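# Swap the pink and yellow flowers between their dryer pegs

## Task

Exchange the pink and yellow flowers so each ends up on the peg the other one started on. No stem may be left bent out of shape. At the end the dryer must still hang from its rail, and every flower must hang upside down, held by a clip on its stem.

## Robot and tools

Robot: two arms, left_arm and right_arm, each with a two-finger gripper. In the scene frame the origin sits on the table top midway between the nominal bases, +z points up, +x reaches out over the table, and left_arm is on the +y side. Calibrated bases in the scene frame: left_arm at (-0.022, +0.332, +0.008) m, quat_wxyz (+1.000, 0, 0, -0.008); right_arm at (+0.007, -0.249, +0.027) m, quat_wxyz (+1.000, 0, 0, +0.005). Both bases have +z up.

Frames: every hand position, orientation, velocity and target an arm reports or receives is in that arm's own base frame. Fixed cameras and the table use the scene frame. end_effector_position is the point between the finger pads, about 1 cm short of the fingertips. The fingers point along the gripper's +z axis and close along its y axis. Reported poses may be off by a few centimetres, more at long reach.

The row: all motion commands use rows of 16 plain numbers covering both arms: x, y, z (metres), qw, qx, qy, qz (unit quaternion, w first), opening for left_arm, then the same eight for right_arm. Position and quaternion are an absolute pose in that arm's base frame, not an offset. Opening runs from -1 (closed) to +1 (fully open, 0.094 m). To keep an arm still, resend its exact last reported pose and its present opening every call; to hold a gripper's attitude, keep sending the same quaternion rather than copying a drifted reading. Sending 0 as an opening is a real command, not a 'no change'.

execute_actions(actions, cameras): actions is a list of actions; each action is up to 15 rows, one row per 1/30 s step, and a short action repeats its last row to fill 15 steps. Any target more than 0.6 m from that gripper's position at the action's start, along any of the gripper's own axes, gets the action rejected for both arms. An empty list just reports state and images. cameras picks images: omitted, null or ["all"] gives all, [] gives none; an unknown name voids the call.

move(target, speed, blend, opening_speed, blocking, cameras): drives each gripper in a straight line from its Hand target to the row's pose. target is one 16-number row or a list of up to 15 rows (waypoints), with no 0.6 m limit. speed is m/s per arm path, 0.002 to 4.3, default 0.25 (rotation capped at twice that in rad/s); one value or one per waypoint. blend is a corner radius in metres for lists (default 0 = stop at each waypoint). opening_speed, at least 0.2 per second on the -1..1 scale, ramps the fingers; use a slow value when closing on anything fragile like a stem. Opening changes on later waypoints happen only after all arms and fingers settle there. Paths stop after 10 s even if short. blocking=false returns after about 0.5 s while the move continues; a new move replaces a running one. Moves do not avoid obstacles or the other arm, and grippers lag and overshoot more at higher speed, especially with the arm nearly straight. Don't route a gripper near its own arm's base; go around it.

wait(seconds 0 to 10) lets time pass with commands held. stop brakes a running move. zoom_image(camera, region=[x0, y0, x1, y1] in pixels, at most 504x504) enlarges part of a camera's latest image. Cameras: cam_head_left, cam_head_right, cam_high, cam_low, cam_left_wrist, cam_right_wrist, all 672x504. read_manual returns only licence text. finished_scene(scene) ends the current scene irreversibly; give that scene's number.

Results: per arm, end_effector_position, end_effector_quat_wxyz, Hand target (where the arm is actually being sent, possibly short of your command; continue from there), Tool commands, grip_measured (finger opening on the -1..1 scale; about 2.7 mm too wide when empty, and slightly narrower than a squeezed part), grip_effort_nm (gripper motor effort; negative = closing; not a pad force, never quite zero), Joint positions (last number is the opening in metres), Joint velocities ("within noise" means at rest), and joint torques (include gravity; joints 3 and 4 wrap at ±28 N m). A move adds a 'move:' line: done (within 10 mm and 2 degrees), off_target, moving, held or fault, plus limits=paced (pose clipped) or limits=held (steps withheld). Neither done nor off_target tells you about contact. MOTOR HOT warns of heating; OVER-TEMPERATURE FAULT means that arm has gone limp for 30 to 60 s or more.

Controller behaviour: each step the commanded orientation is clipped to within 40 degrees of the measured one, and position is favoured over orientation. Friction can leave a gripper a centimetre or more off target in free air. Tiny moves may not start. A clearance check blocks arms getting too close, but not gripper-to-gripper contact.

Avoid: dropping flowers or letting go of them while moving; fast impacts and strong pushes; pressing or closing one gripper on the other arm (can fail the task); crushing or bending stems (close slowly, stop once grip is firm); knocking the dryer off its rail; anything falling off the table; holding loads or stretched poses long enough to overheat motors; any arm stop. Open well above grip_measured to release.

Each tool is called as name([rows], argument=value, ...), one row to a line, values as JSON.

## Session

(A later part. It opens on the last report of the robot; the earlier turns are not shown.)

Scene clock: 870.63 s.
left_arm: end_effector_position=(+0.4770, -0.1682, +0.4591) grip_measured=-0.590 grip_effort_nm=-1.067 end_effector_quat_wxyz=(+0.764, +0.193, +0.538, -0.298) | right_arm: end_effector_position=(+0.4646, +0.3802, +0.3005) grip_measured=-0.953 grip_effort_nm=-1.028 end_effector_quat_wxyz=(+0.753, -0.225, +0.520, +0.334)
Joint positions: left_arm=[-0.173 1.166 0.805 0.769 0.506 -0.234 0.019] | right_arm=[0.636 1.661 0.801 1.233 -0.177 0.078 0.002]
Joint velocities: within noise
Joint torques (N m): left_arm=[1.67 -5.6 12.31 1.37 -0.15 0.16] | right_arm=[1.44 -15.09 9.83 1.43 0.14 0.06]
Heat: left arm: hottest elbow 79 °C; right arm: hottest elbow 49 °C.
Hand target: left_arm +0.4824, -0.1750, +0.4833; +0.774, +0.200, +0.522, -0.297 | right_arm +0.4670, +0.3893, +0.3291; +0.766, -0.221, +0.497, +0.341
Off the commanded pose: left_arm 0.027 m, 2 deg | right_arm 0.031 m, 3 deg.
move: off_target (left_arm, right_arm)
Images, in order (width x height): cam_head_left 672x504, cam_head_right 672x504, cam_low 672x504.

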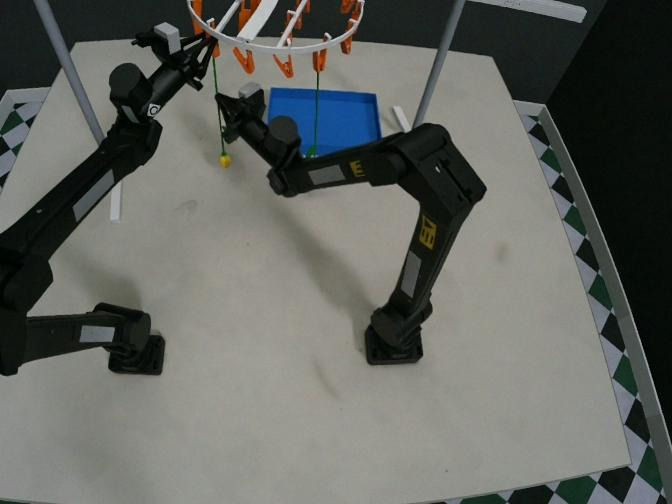

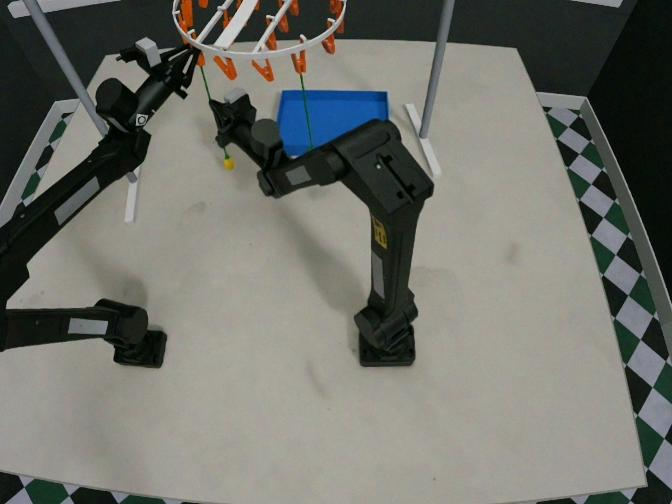

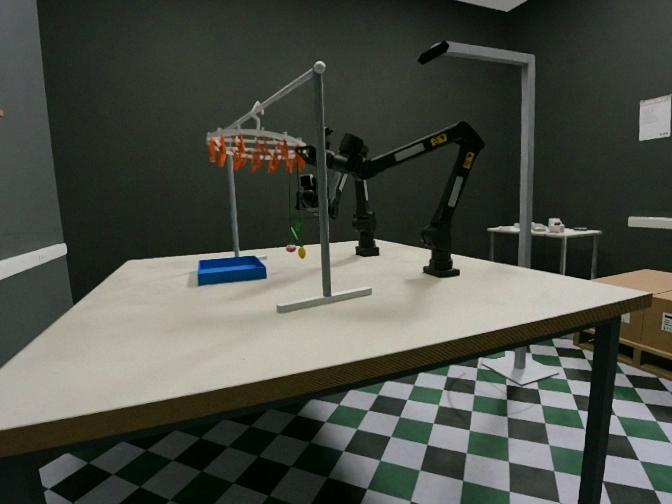

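move(target=[0.484,-0.1755,0.484,0.774,0.2003,0.522,-0.297,-0.75,0.4685,0.3905,0.292,0.7618,-0.2245,0.5042,0.3392,-0.97], speed=0.04, cameras=["cam_head_left","cam_head_right","cam_low","cam_high"])

zoom_image(camera="cam_head_right", region=[185, 45, 215, 75])

zoom_image(camera="cam_head_left", region=[200, 40, 230, 70])

zoom_image(camera="cam_low", region=[285, 145, 315, 175])

zoom_image(camera="cam_high", region=[310, 75, 360, 125])

Scene clock: 882.50 s.
left_arm: end_effector_position=(+0.4770, -0.1682, +0.4591) grip_measured=-0.590 grip_effort_nm=-1.067 end_effector_quat_wxyz=(+0.764, +0.193, +0.538, -0.298) | right_arm: end_effector_position=(+0.4673, +0.3822, +0.2838) grip_measured=-0.953 grip_effort_nm=-1.033 end_effector_quat_wxyz=(+0.755, -0.224, +0.518, +0.335)
Joint positions: left_arm=[-0.173 1.166 0.805 0.769 0.506 -0.234 0.019] | right_arm=[0.636 1.712 0.802 1.288 -0.177 0.078 0.002]
Joint velocities: within noise
Joint torques (N m): left_arm=[1.67 -5.6 12.33 1.37 -0.15 0.16] | right_arm=[1.26 -13.57 7.88 2.5 0.06 0.02]
Heat: left arm: hottest elbow 74 °C; right arm: hottest elbow 51 °C.
Hand target: left_arm +0.4824, -0.1750, +0.4834; +0.774, +0.200, +0.522, -0.297 | right_arm +0.4682, +0.3902, +0.2919; +0.762, -0.224, +0.504, +0.339
Off the commanded pose: left_arm 0.027 m, 2 deg | right_arm 0.012 m, 2 deg.
move: off_target (left_arm, right_arm)
Images, in order (width x height): cam_head_left 672x504, cam_head_right 672x504, cam_high 672x504, cam_low 672x504.

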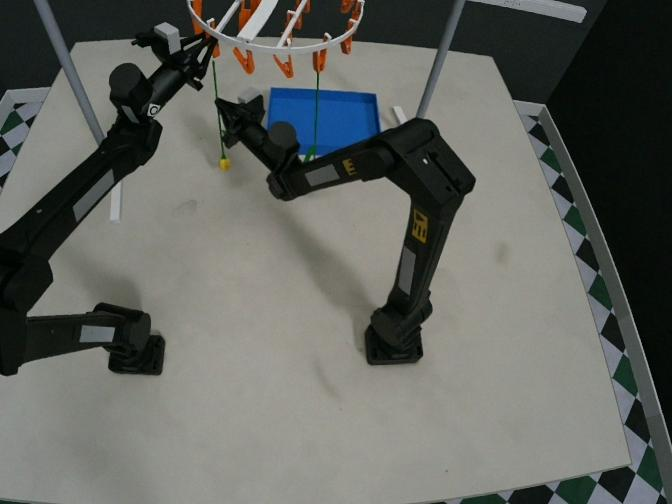

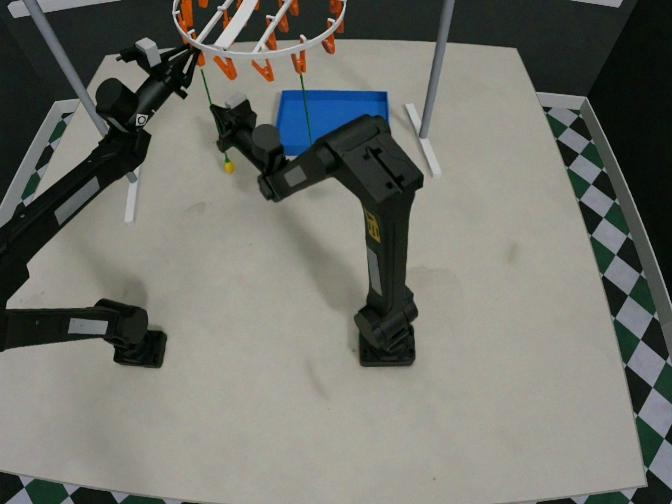

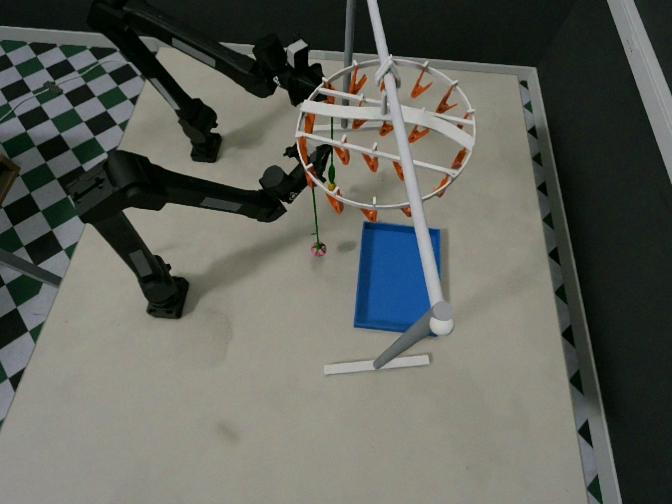

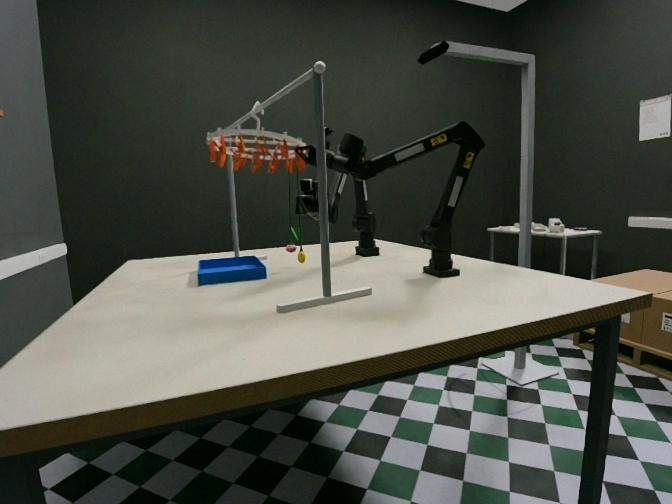

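Scaled by 16.800 from the camera's 672x504 image, which has a finer 960x720 frame.

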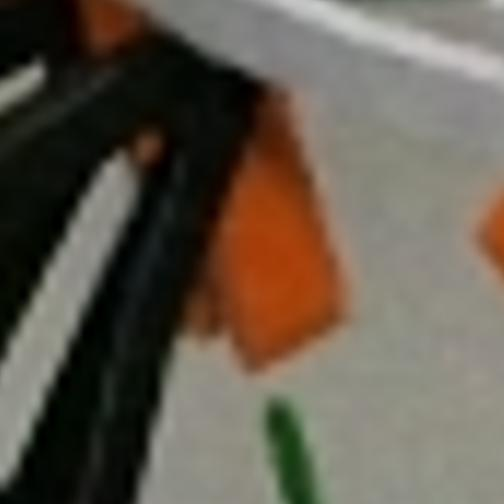

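Scaled by 16.800 from the camera's 672x504 image, which has a finer 960x720 frame.

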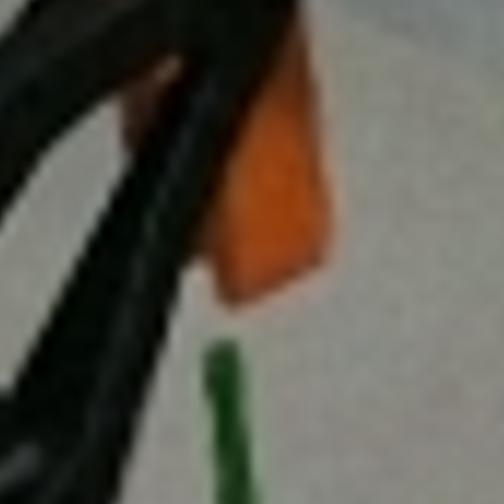

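Scaled by 16.800 from the camera's 672x504 image, which has a finer 960x720 frame.

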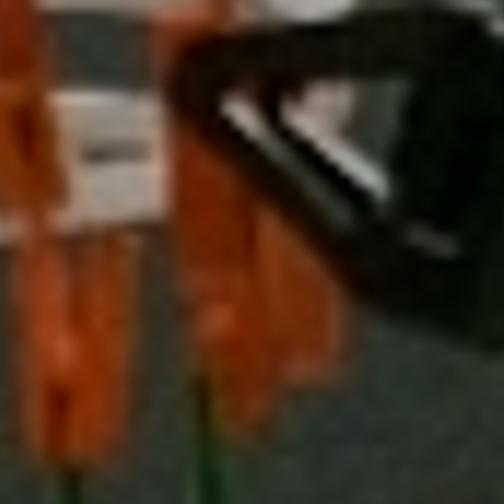

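Scaled by 10.080 from the camera's 672x504 image, which has a finer 960x720 frame.

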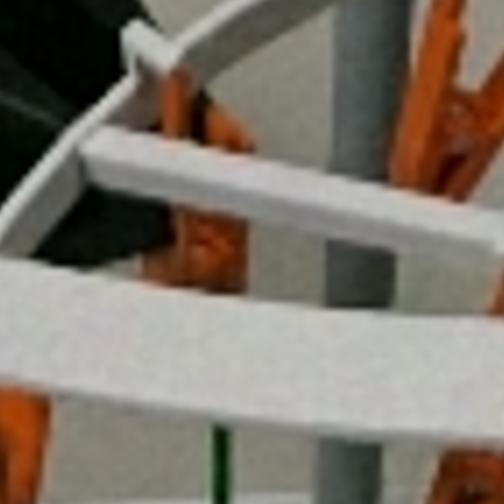

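move(target=[0.484,-0.1755,0.484,0.774,0.2003,0.522,-0.297,-0.75,0.4615,0.384,0.298,0.7618,-0.2245,0.5042,0.3392,-0.97], speed=0.04, cameras=["cam_head_left","cam_head_right","cam_low","cam_high"])

zoom_image(camera="cam_head_right", region=[185, 45, 215, 75])

zoom_image(camera="cam_head_left", region=[200, 40, 230, 70])

zoom_image(camera="cam_low", region=[285, 145, 315, 175])

zoom_image(camera="cam_high", region=[310, 75, 360, 125])

Scene clock: 908.70 s.
left_arm: end_effector_position=(+0.4770, -0.1682, +0.4591) grip_measured=-0.590 grip_effort_nm=-1.062 end_effector_quat_wxyz=(+0.764, +0.193, +0.538, -0.298) | right_arm: end_effector_position=(+0.4663, +0.3814, +0.2885) grip_measured=-0.953 grip_effort_nm=-1.033 end_effector_quat_wxyz=(+0.757, -0.224, +0.514, +0.335)
Joint positions: left_arm=[-0.173 1.166 0.805 0.769 0.506 -0.234 0.019] | right_arm=[0.636 1.704 0.802 1.289 -0.177 0.078 0.002]
Joint velocities: within noise
Joint torques (N m): left_arm=[1.73 -5.6 12.31 1.39 -0.15 0.15] | right_arm=[1.08 -15.38 6.23 2.11 -0.02 0.02]
Heat: left arm: hottest elbow 71 °C; right arm: hottest elbow 50 °C.
Hand target: left_arm +0.4823, -0.1749, +0.4834; +0.774, +0.200, +0.522, -0.297 | right_arm +0.4615, +0.3839, +0.2981; +0.762, -0.224, +0.504, +0.339
Off the commanded pose: left_arm 0.027 m, 2 deg | right_arm 0.011 m, 1 deg.
move: off_target (left_arm, right_arm)
Images, in order (width x height): cam_head_left 672x504, cam_head_right 672x504, cam_high 672x504, cam_low 672x504.

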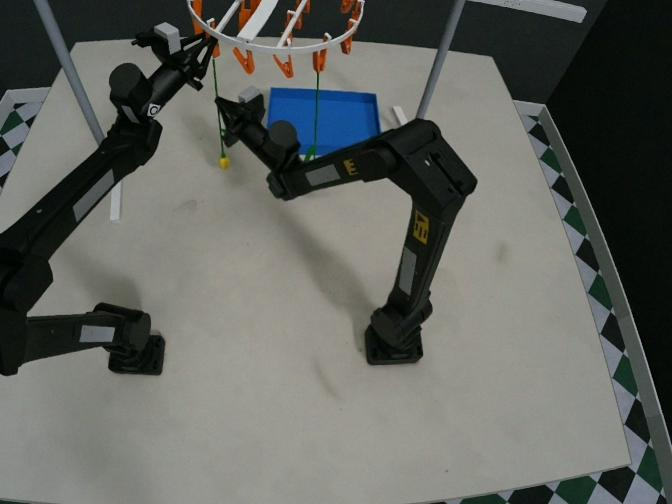

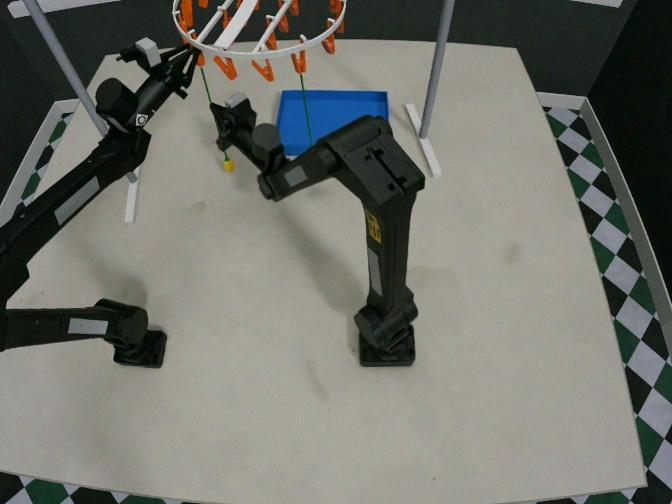

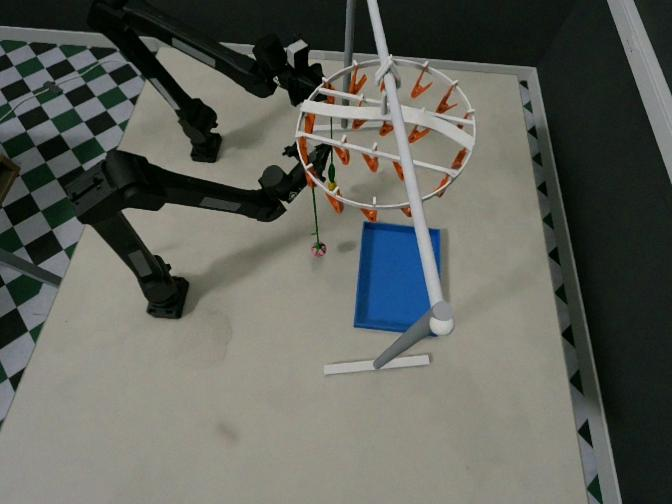

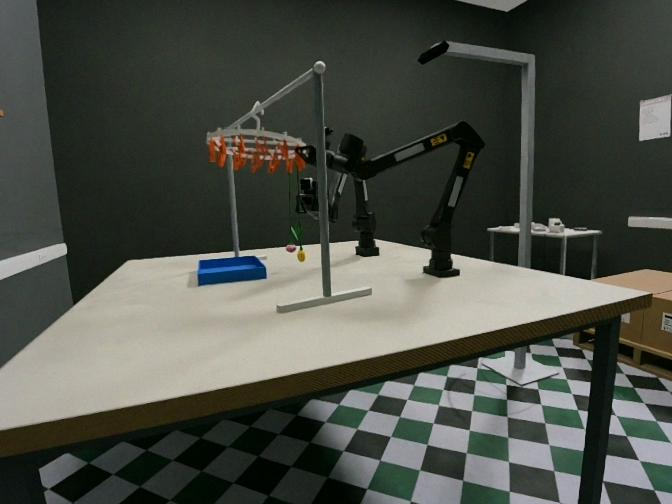

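Scaled by 16.800 from the camera's 672x504 image, which has a finer 960x720 frame.

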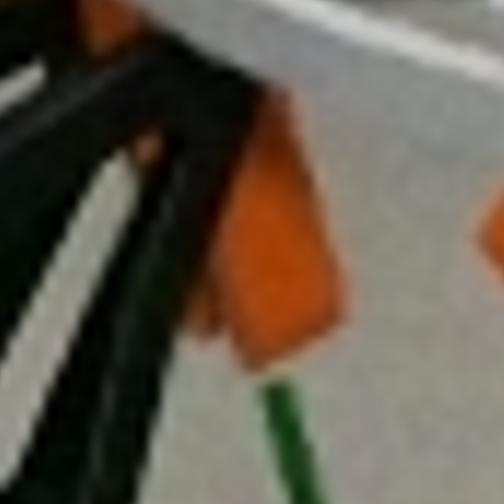

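Scaled by 16.800 from the camera's 672x504 image, which has a finer 960x720 frame.

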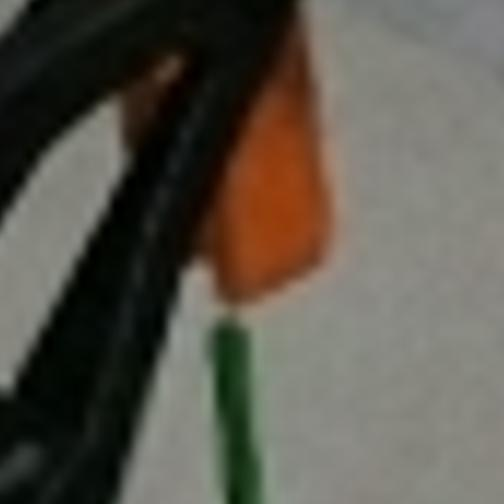

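Scaled by 16.800 from the camera's 672x504 image, which has a finer 960x720 frame.

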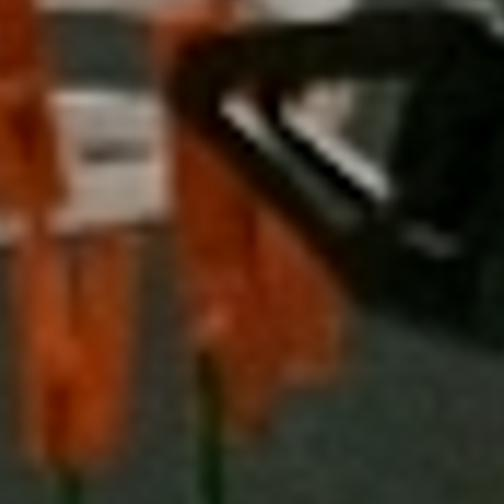

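Scaled by 10.080 from the camera's 672x504 image, which has a finer 960x720 frame.

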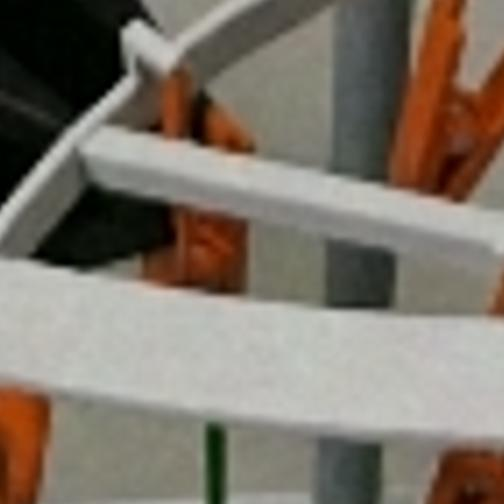

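move(target=[0.484,-0.1755,0.484,0.774,0.2003,0.522,-0.297,-0.75,0.455,0.383,0.300,0.7618,-0.2245,0.5042,0.3392,-0.97], speed=0.04, cameras=["cam_head_left","cam_head_right","cam_low","cam_high"])

zoom_image(camera="cam_head_right", region=[185, 45, 215, 75])

zoom_image(camera="cam_head_left", region=[200, 40, 230, 70])

zoom_image(camera="cam_low", region=[285, 145, 315, 175])

zoom_image(camera="cam_high", region=[310, 75, 360, 125])

Scene clock: 914.87 s.
left_arm: end_effector_position=(+0.4770, -0.1682, +0.4591) grip_measured=-0.590 grip_effort_nm=-1.067 end_effector_quat_wxyz=(+0.764, +0.193, +0.538, -0.298) | right_arm: end_effector_position=(+0.4619, +0.3811, +0.2957) grip_measured=-0.953 grip_effort_nm=-1.033 end_effector_quat_wxyz=(+0.760, -0.223, +0.509, +0.337)
Joint positions: left_arm=[-0.173 1.166 0.805 0.769 0.506 -0.234 0.019] | right_arm=[0.641 1.688 0.797 1.289 -0.174 0.078 0.002]
Joint velocities: within noise
Joint torques (N m): left_arm=[1.67 -5.66 12.31 1.37 -0.15 0.15] | right_arm=[1.67 -15.21 5.5 2.04 0.14 -0.02]
Heat: left arm: hottest elbow 70 °C; right arm: hottest elbow 49 °C.
Hand target: left_arm +0.4823, -0.1749, +0.4834; +0.774, +0.200, +0.522, -0.297 | right_arm +0.4550, +0.3831, +0.2999; +0.762, -0.225, +0.504, +0.339
Off the commanded pose: left_arm 0.027 m, 2 deg | right_arm 0.008 m, 1 deg.
move: off_target (left_arm)
Images, in order (width x height): cam_head_left 672x504, cam_head_right 672x504, cam_high 672x504, cam_low 672x504.

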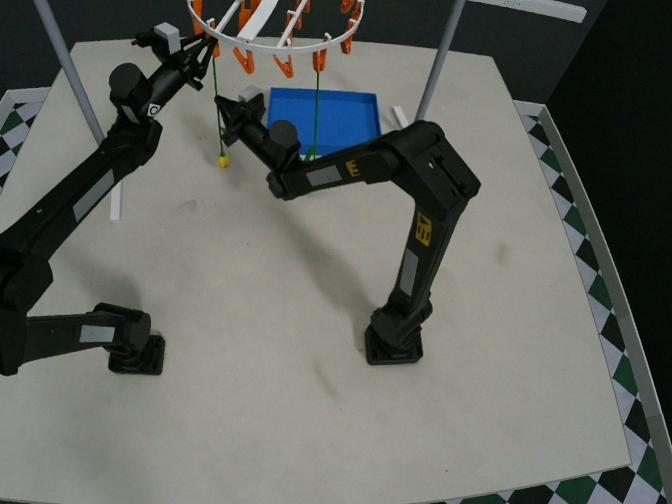

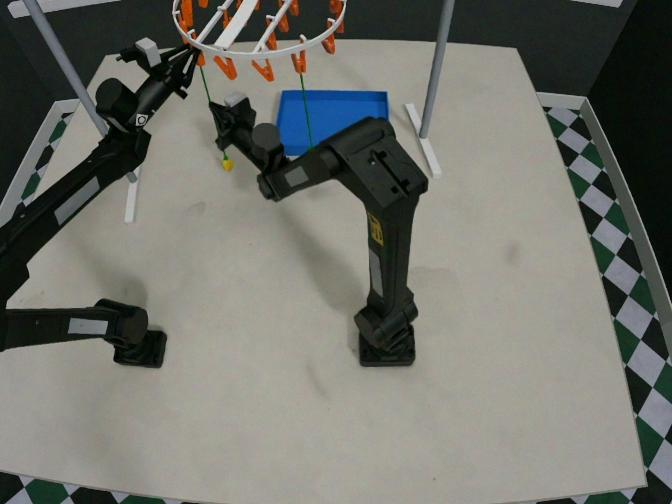

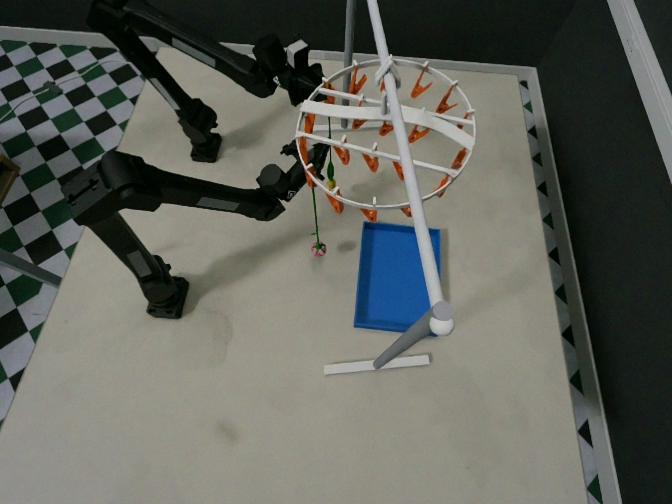

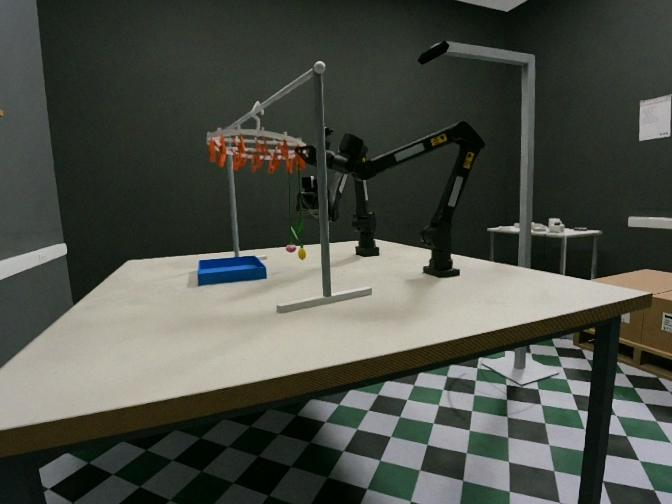

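Scaled by 16.800 from the camera's 672x504 image, which has a finer 960x720 frame.

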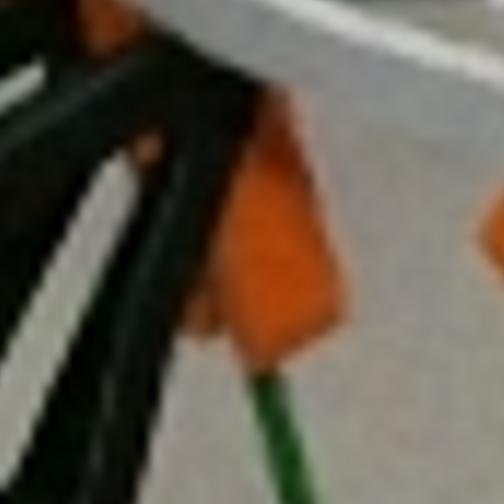

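Scaled by 16.800 from the camera's 672x504 image, which has a finer 960x720 frame.

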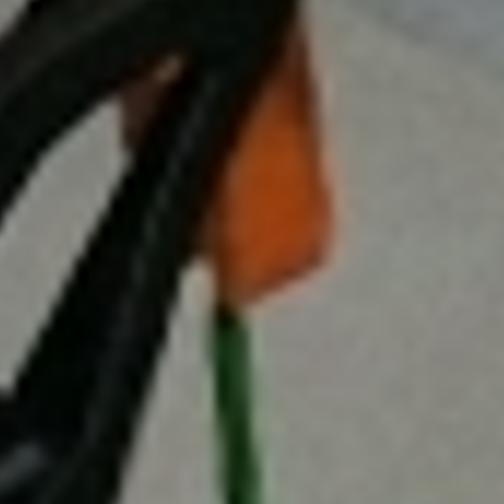

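Scaled by 16.800 from the camera's 672x504 image, which has a finer 960x720 frame.

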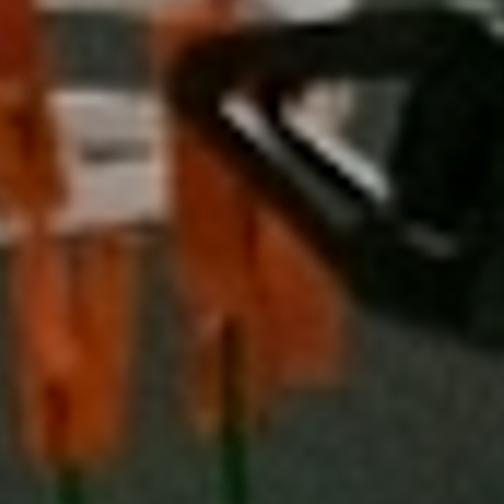

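Scaled by 10.080 from the camera's 672x504 image, which has a finer 960x720 frame.

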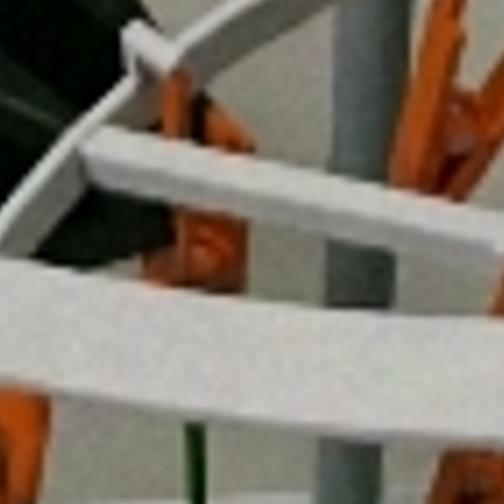

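move(target=[0.484,-0.1755,0.484,0.774,0.2003,0.522,-0.297,-0.75,0.4555,0.384,0.314,0.7618,-0.2245,0.5042,0.3392,-0.97], speed=0.03, cameras=["cam_head_left","cam_head_right","cam_low"])

zoom_image(camera="cam_head_right", region=[185, 45, 215, 75])

zoom_image(camera="cam_head_left", region=[200, 40, 230, 70])

zoom_image(camera="cam_low", region=[285, 145, 315, 175])

Scene clock: 922.57 s.
left_arm: end_effector_position=(+0.4770, -0.1682, +0.4591) grip_measured=-0.590 grip_effort_nm=-1.062 end_effector_quat_wxyz=(+0.764, +0.193, +0.538, -0.298) | right_arm: end_effector_position=(+0.4595, +0.3796, +0.3078) grip_measured=-0.953 grip_effort_nm=-1.038 end_effector_quat_wxyz=(+0.761, -0.222, +0.508, +0.337)
Joint positions: left_arm=[-0.173 1.166 0.805 0.769 0.506 -0.234 0.019] | right_arm=[0.642 1.655 0.797 1.26 -0.173 0.078 0.002]
Joint velocities: within noise
Joint torques (N m): left_arm=[1.67 -5.6 12.31 1.39 -0.15 0.16] | right_arm=[1.26 -14.92 6.63 1.47 0.14 -0.02]
Heat: left arm: hottest elbow 70 °C; right arm: hottest elbow 48 °C.
Hand target: left_arm +0.4823, -0.1749, +0.4834; +0.774, +0.200, +0.522, -0.297 | right_arm +0.4554, +0.3839, +0.3140; +0.762, -0.224, +0.504, +0.339
Off the commanded pose: left_arm 0.027 m, 2 deg | right_arm 0.009 m, 1 deg.
move: off_target (left_arm)
Images, in order (width x height): cam_head_left 672x504, cam_head_right 672x504, cam_low 672x504.

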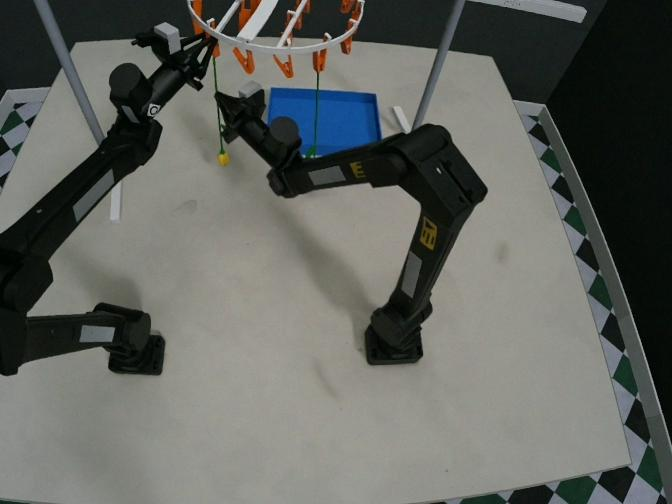

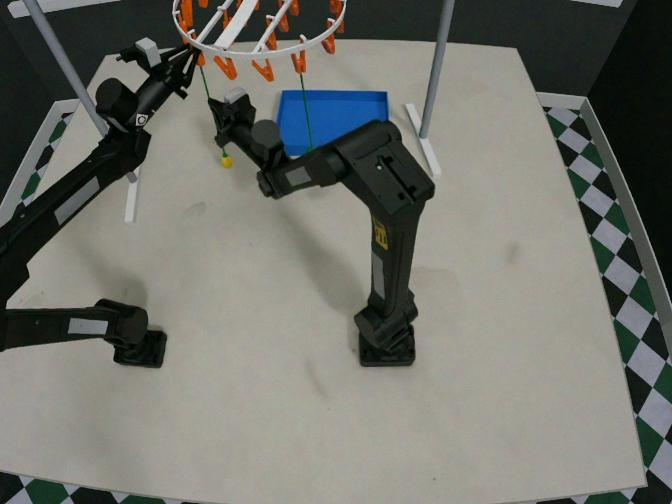

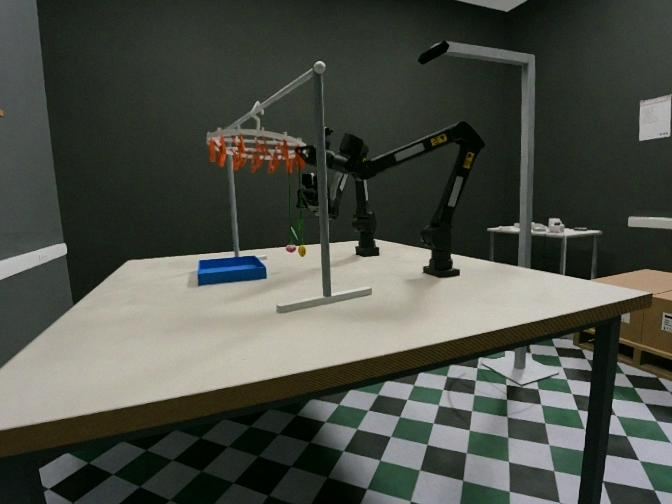

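Scaled by 16.800 from the camera's 672x504 image, which has a finer 960x720 frame.

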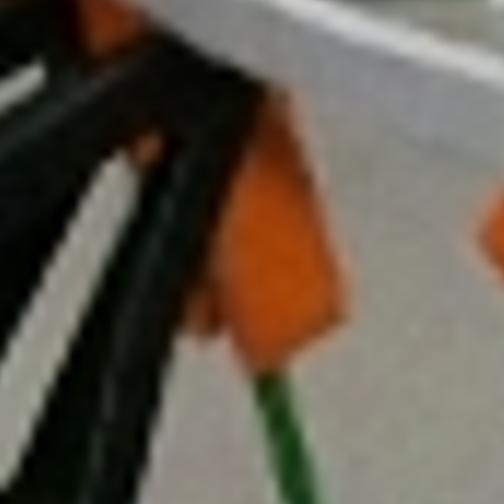

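Scaled by 16.800 from the camera's 672x504 image, which has a finer 960x720 frame.

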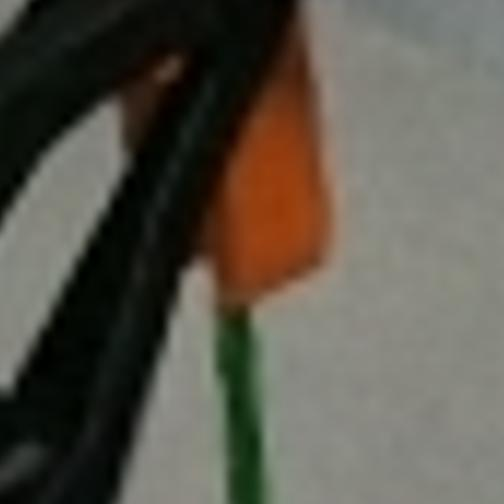

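Scaled by 16.800 from the camera's 672x504 image, which has a finer 960x720 frame.

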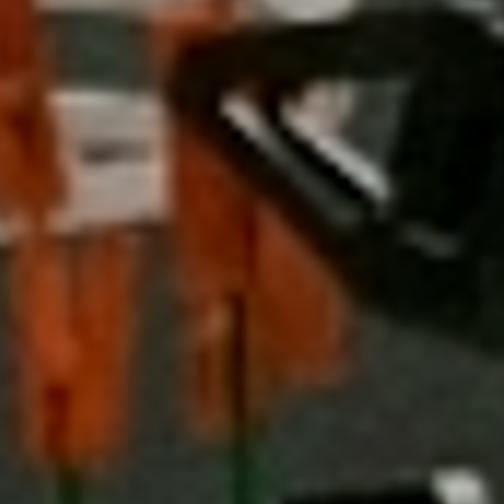

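move(target=[0.484,-0.1755,0.484,0.774,0.2003,0.522,-0.297,-0.75,0.460,0.383,0.321,0.7618,-0.2245,0.5042,0.3392,-0.97], speed=0.03, cameras=["cam_head_left","cam_head_right","cam_low","cam_high"])

zoom_image(camera="cam_head_right", region=[185, 45, 215, 75])

zoom_image(camera="cam_head_left", region=[200, 40, 230, 70])

zoom_image(camera="cam_low", region=[285, 145, 315, 175])

zoom_image(camera="cam_high", region=[310, 75, 360, 125])

Scene clock: 929.40 s.
left_arm: end_effector_position=(+0.4770, -0.1682, +0.4591) grip_measured=-0.590 grip_effort_nm=-1.067 end_effector_quat_wxyz=(+0.764, +0.193, +0.538, -0.298) | right_arm: end_effector_position=(+0.4595, +0.3804, +0.3076) grip_measured=-0.953 grip_effort_nm=-1.033 end_effector_quat_wxyz=(+0.756, -0.225, +0.514, +0.337)
Joint positions: left_arm=[-0.173 1.166 0.805 0.769 0.506 -0.234 0.019] | right_arm=[0.642 1.647 0.797 1.237 -0.176 0.078 0.002]
Joint velocities: within noise
Joint torques (N m): left_arm=[1.67 -5.66 12.31 1.39 -0.15 0.16] | right_arm=[0.67 -14.97 7.57 1.5 -0.05 0.03]
Heat: left arm: hottest elbow 70 °C; right arm: hottest elbow 48 °C.
Hand target: left_arm +0.4823, -0.1749, +0.4834; +0.774, +0.200, +0.522, -0.297 | right_arm +0.4598, +0.3829, +0.3208; +0.762, -0.224, +0.504, +0.339
Off the commanded pose: left_arm 0.027 m, 2 deg | right_arm 0.014 m, 1 deg.
move: off_target (left_arm, right_arm)
Images, in order (width x height): cam_head_left 672x504, cam_head_right 672x504, cam_high 672x504, cam_low 672x504.

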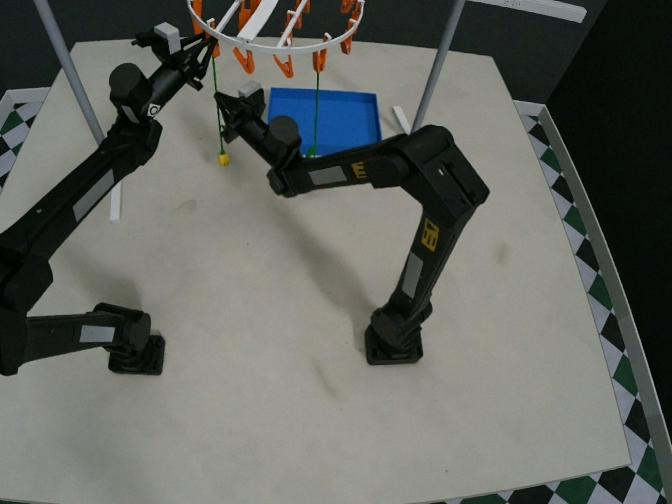

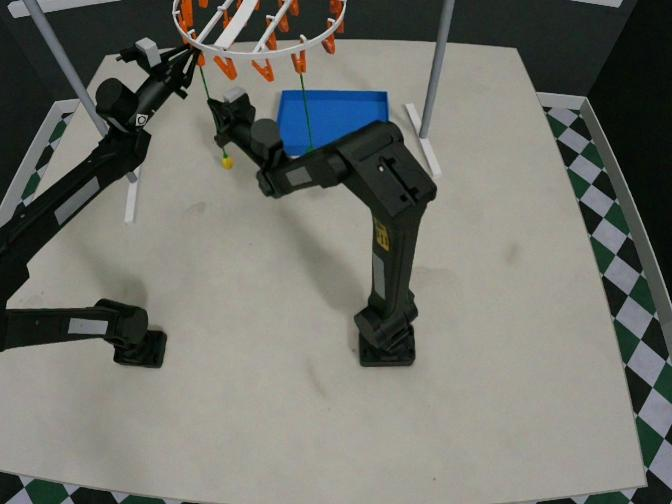

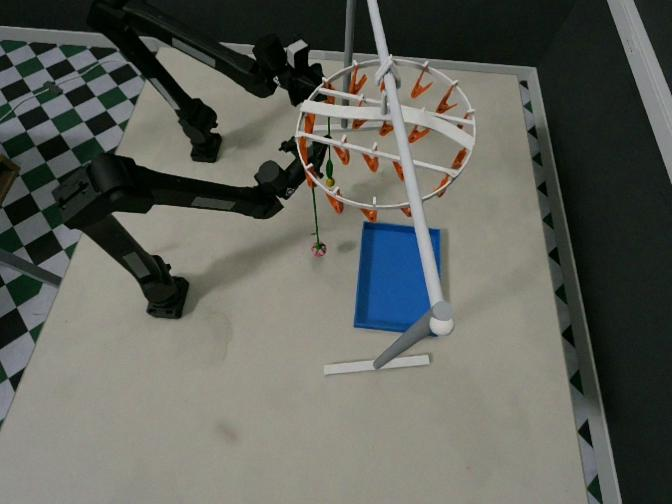

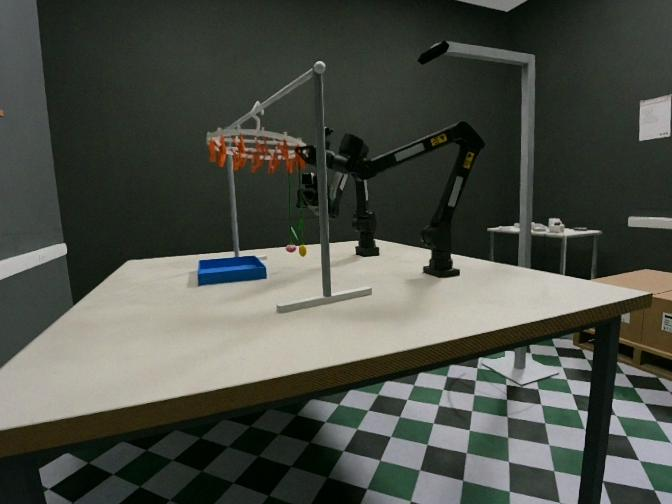

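Scaled by 16.800 from the camera's 672x504 image, which has a finer 960x720 frame.

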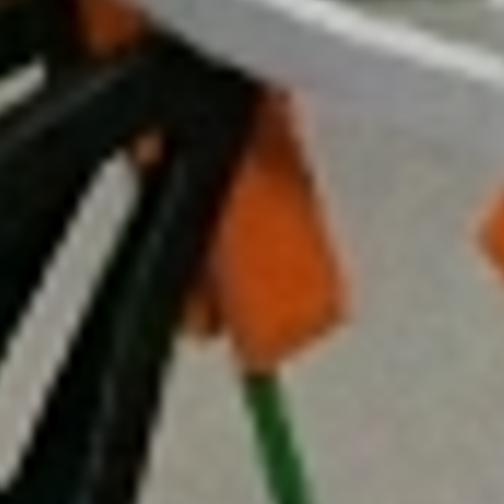

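Scaled by 16.800 from the camera's 672x504 image, which has a finer 960x720 frame.

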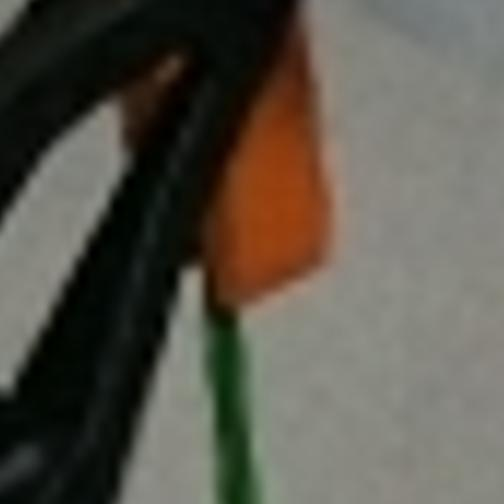

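Scaled by 16.800 from the camera's 672x504 image, which has a finer 960x720 frame.

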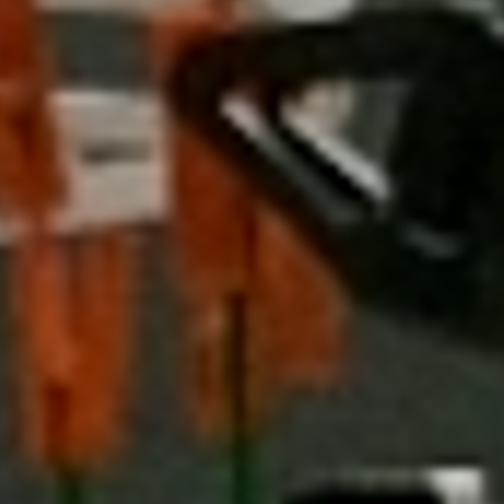

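Scaled by 10.080 from the camera's 672x504 image, which has a finer 960x720 frame.

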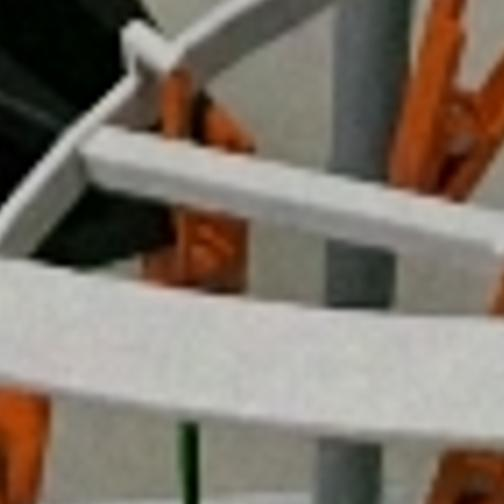

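move(target=[0.484,-0.1755,0.484,0.774,0.2003,0.522,-0.297,-0.75,0.461,0.383,0.328,0.7682,-0.2200,0.4945,0.3420,-0.97], speed=0.03, cameras=["cam_head_left","cam_head_right","cam_low","cam_high"])

zoom_image(camera="cam_head_right", region=[185, 45, 215, 75])

zoom_image(camera="cam_head_left", region=[200, 40, 230, 70])

zoom_image(camera="cam_low", region=[285, 145, 315, 175])

Scene clock: 933.23 s.
left_arm: end_effector_position=(+0.4770, -0.1682, +0.4591) grip_measured=-0.590 grip_effort_nm=-1.067 end_effector_quat_wxyz=(+0.764, +0.193, +0.538, -0.298) | right_arm: end_effector_position=(+0.4595, +0.3805, +0.3075) grip_measured=-0.953 grip_effort_nm=-1.028 end_effector_quat_wxyz=(+0.756, -0.225, +0.514, +0.337)
Joint positions: left_arm=[-0.173 1.166 0.805 0.769 0.506 -0.234 0.019] | right_arm=[0.642 1.647 0.797 1.236 -0.176 0.078 0.002]
Joint velocities: within noise
Joint torques (N m): left_arm=[1.67 -5.66 12.3 1.37 -0.15 0.15] | right_arm=[0.62 -14.62 8.32 2.39 0.04 0.05]
Heat: left arm: hottest elbow 70 °C; right arm: hottest elbow 48 °C.
Hand target: left_arm +0.4823, -0.1749, +0.4834; +0.774, +0.200, +0.522, -0.297 | right_arm +0.4604, +0.3827, +0.3277; +0.768, -0.220, +0.495, +0.342
Off the commanded pose: left_arm 0.027 m, 2 deg | right_arm 0.021 m, 3 deg.
move: off_target (left_arm, right_arm)
Images, in order (width x height): cam_head_left 672x504, cam_head_right 672x504, cam_high 672x504, cam_low 672x504.

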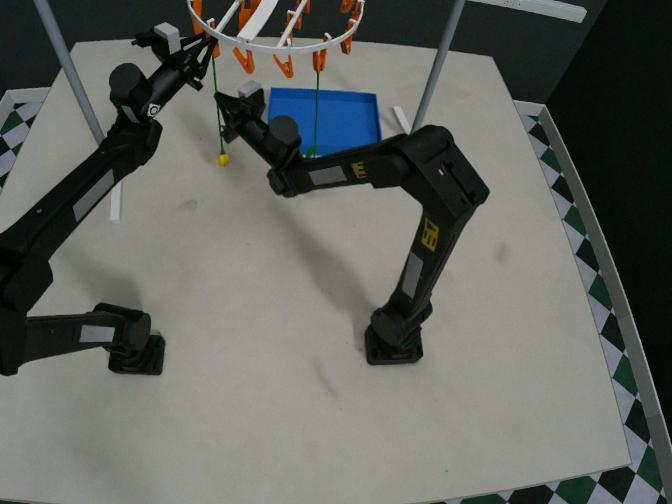

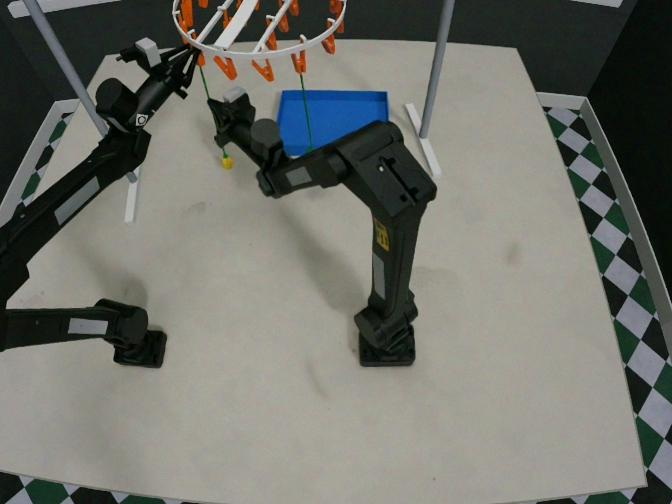

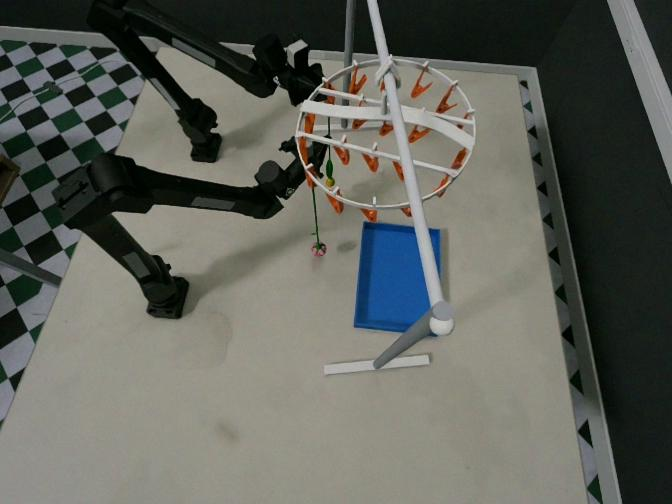

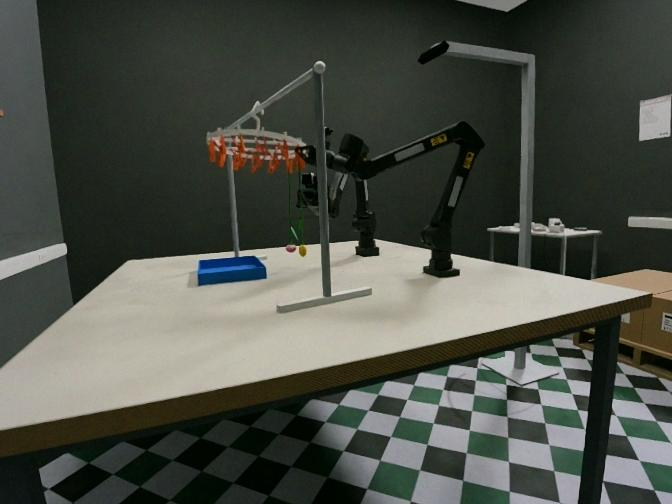

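Scaled by 16.800 from the camera's 672x504 image, which has a finer 960x720 frame.

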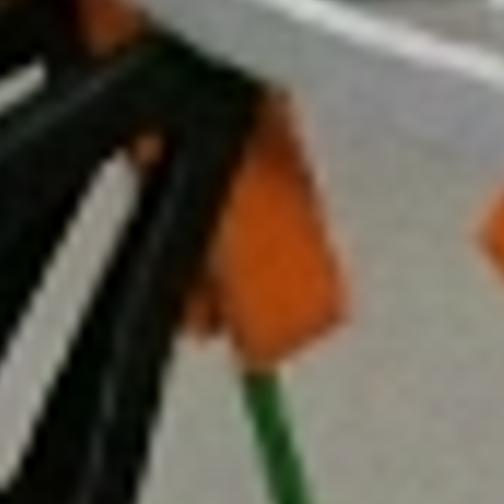

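Scaled by 16.800 from the camera's 672x504 image, which has a finer 960x720 frame.

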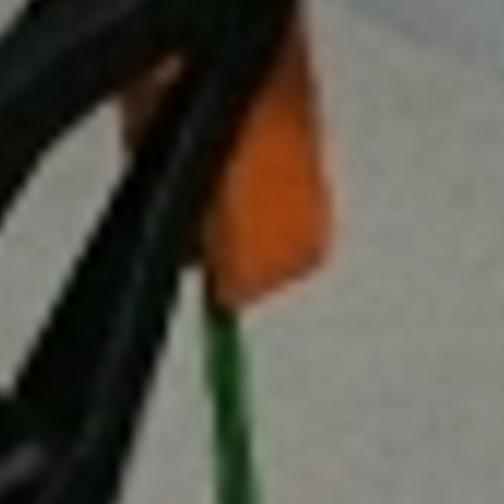

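Scaled by 16.800 from the camera's 672x504 image, which has a finer 960x720 frame.

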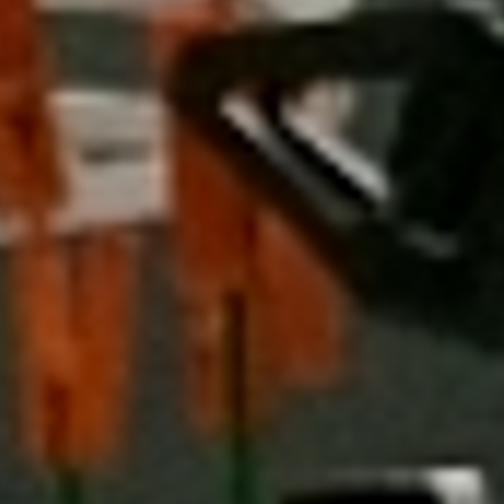

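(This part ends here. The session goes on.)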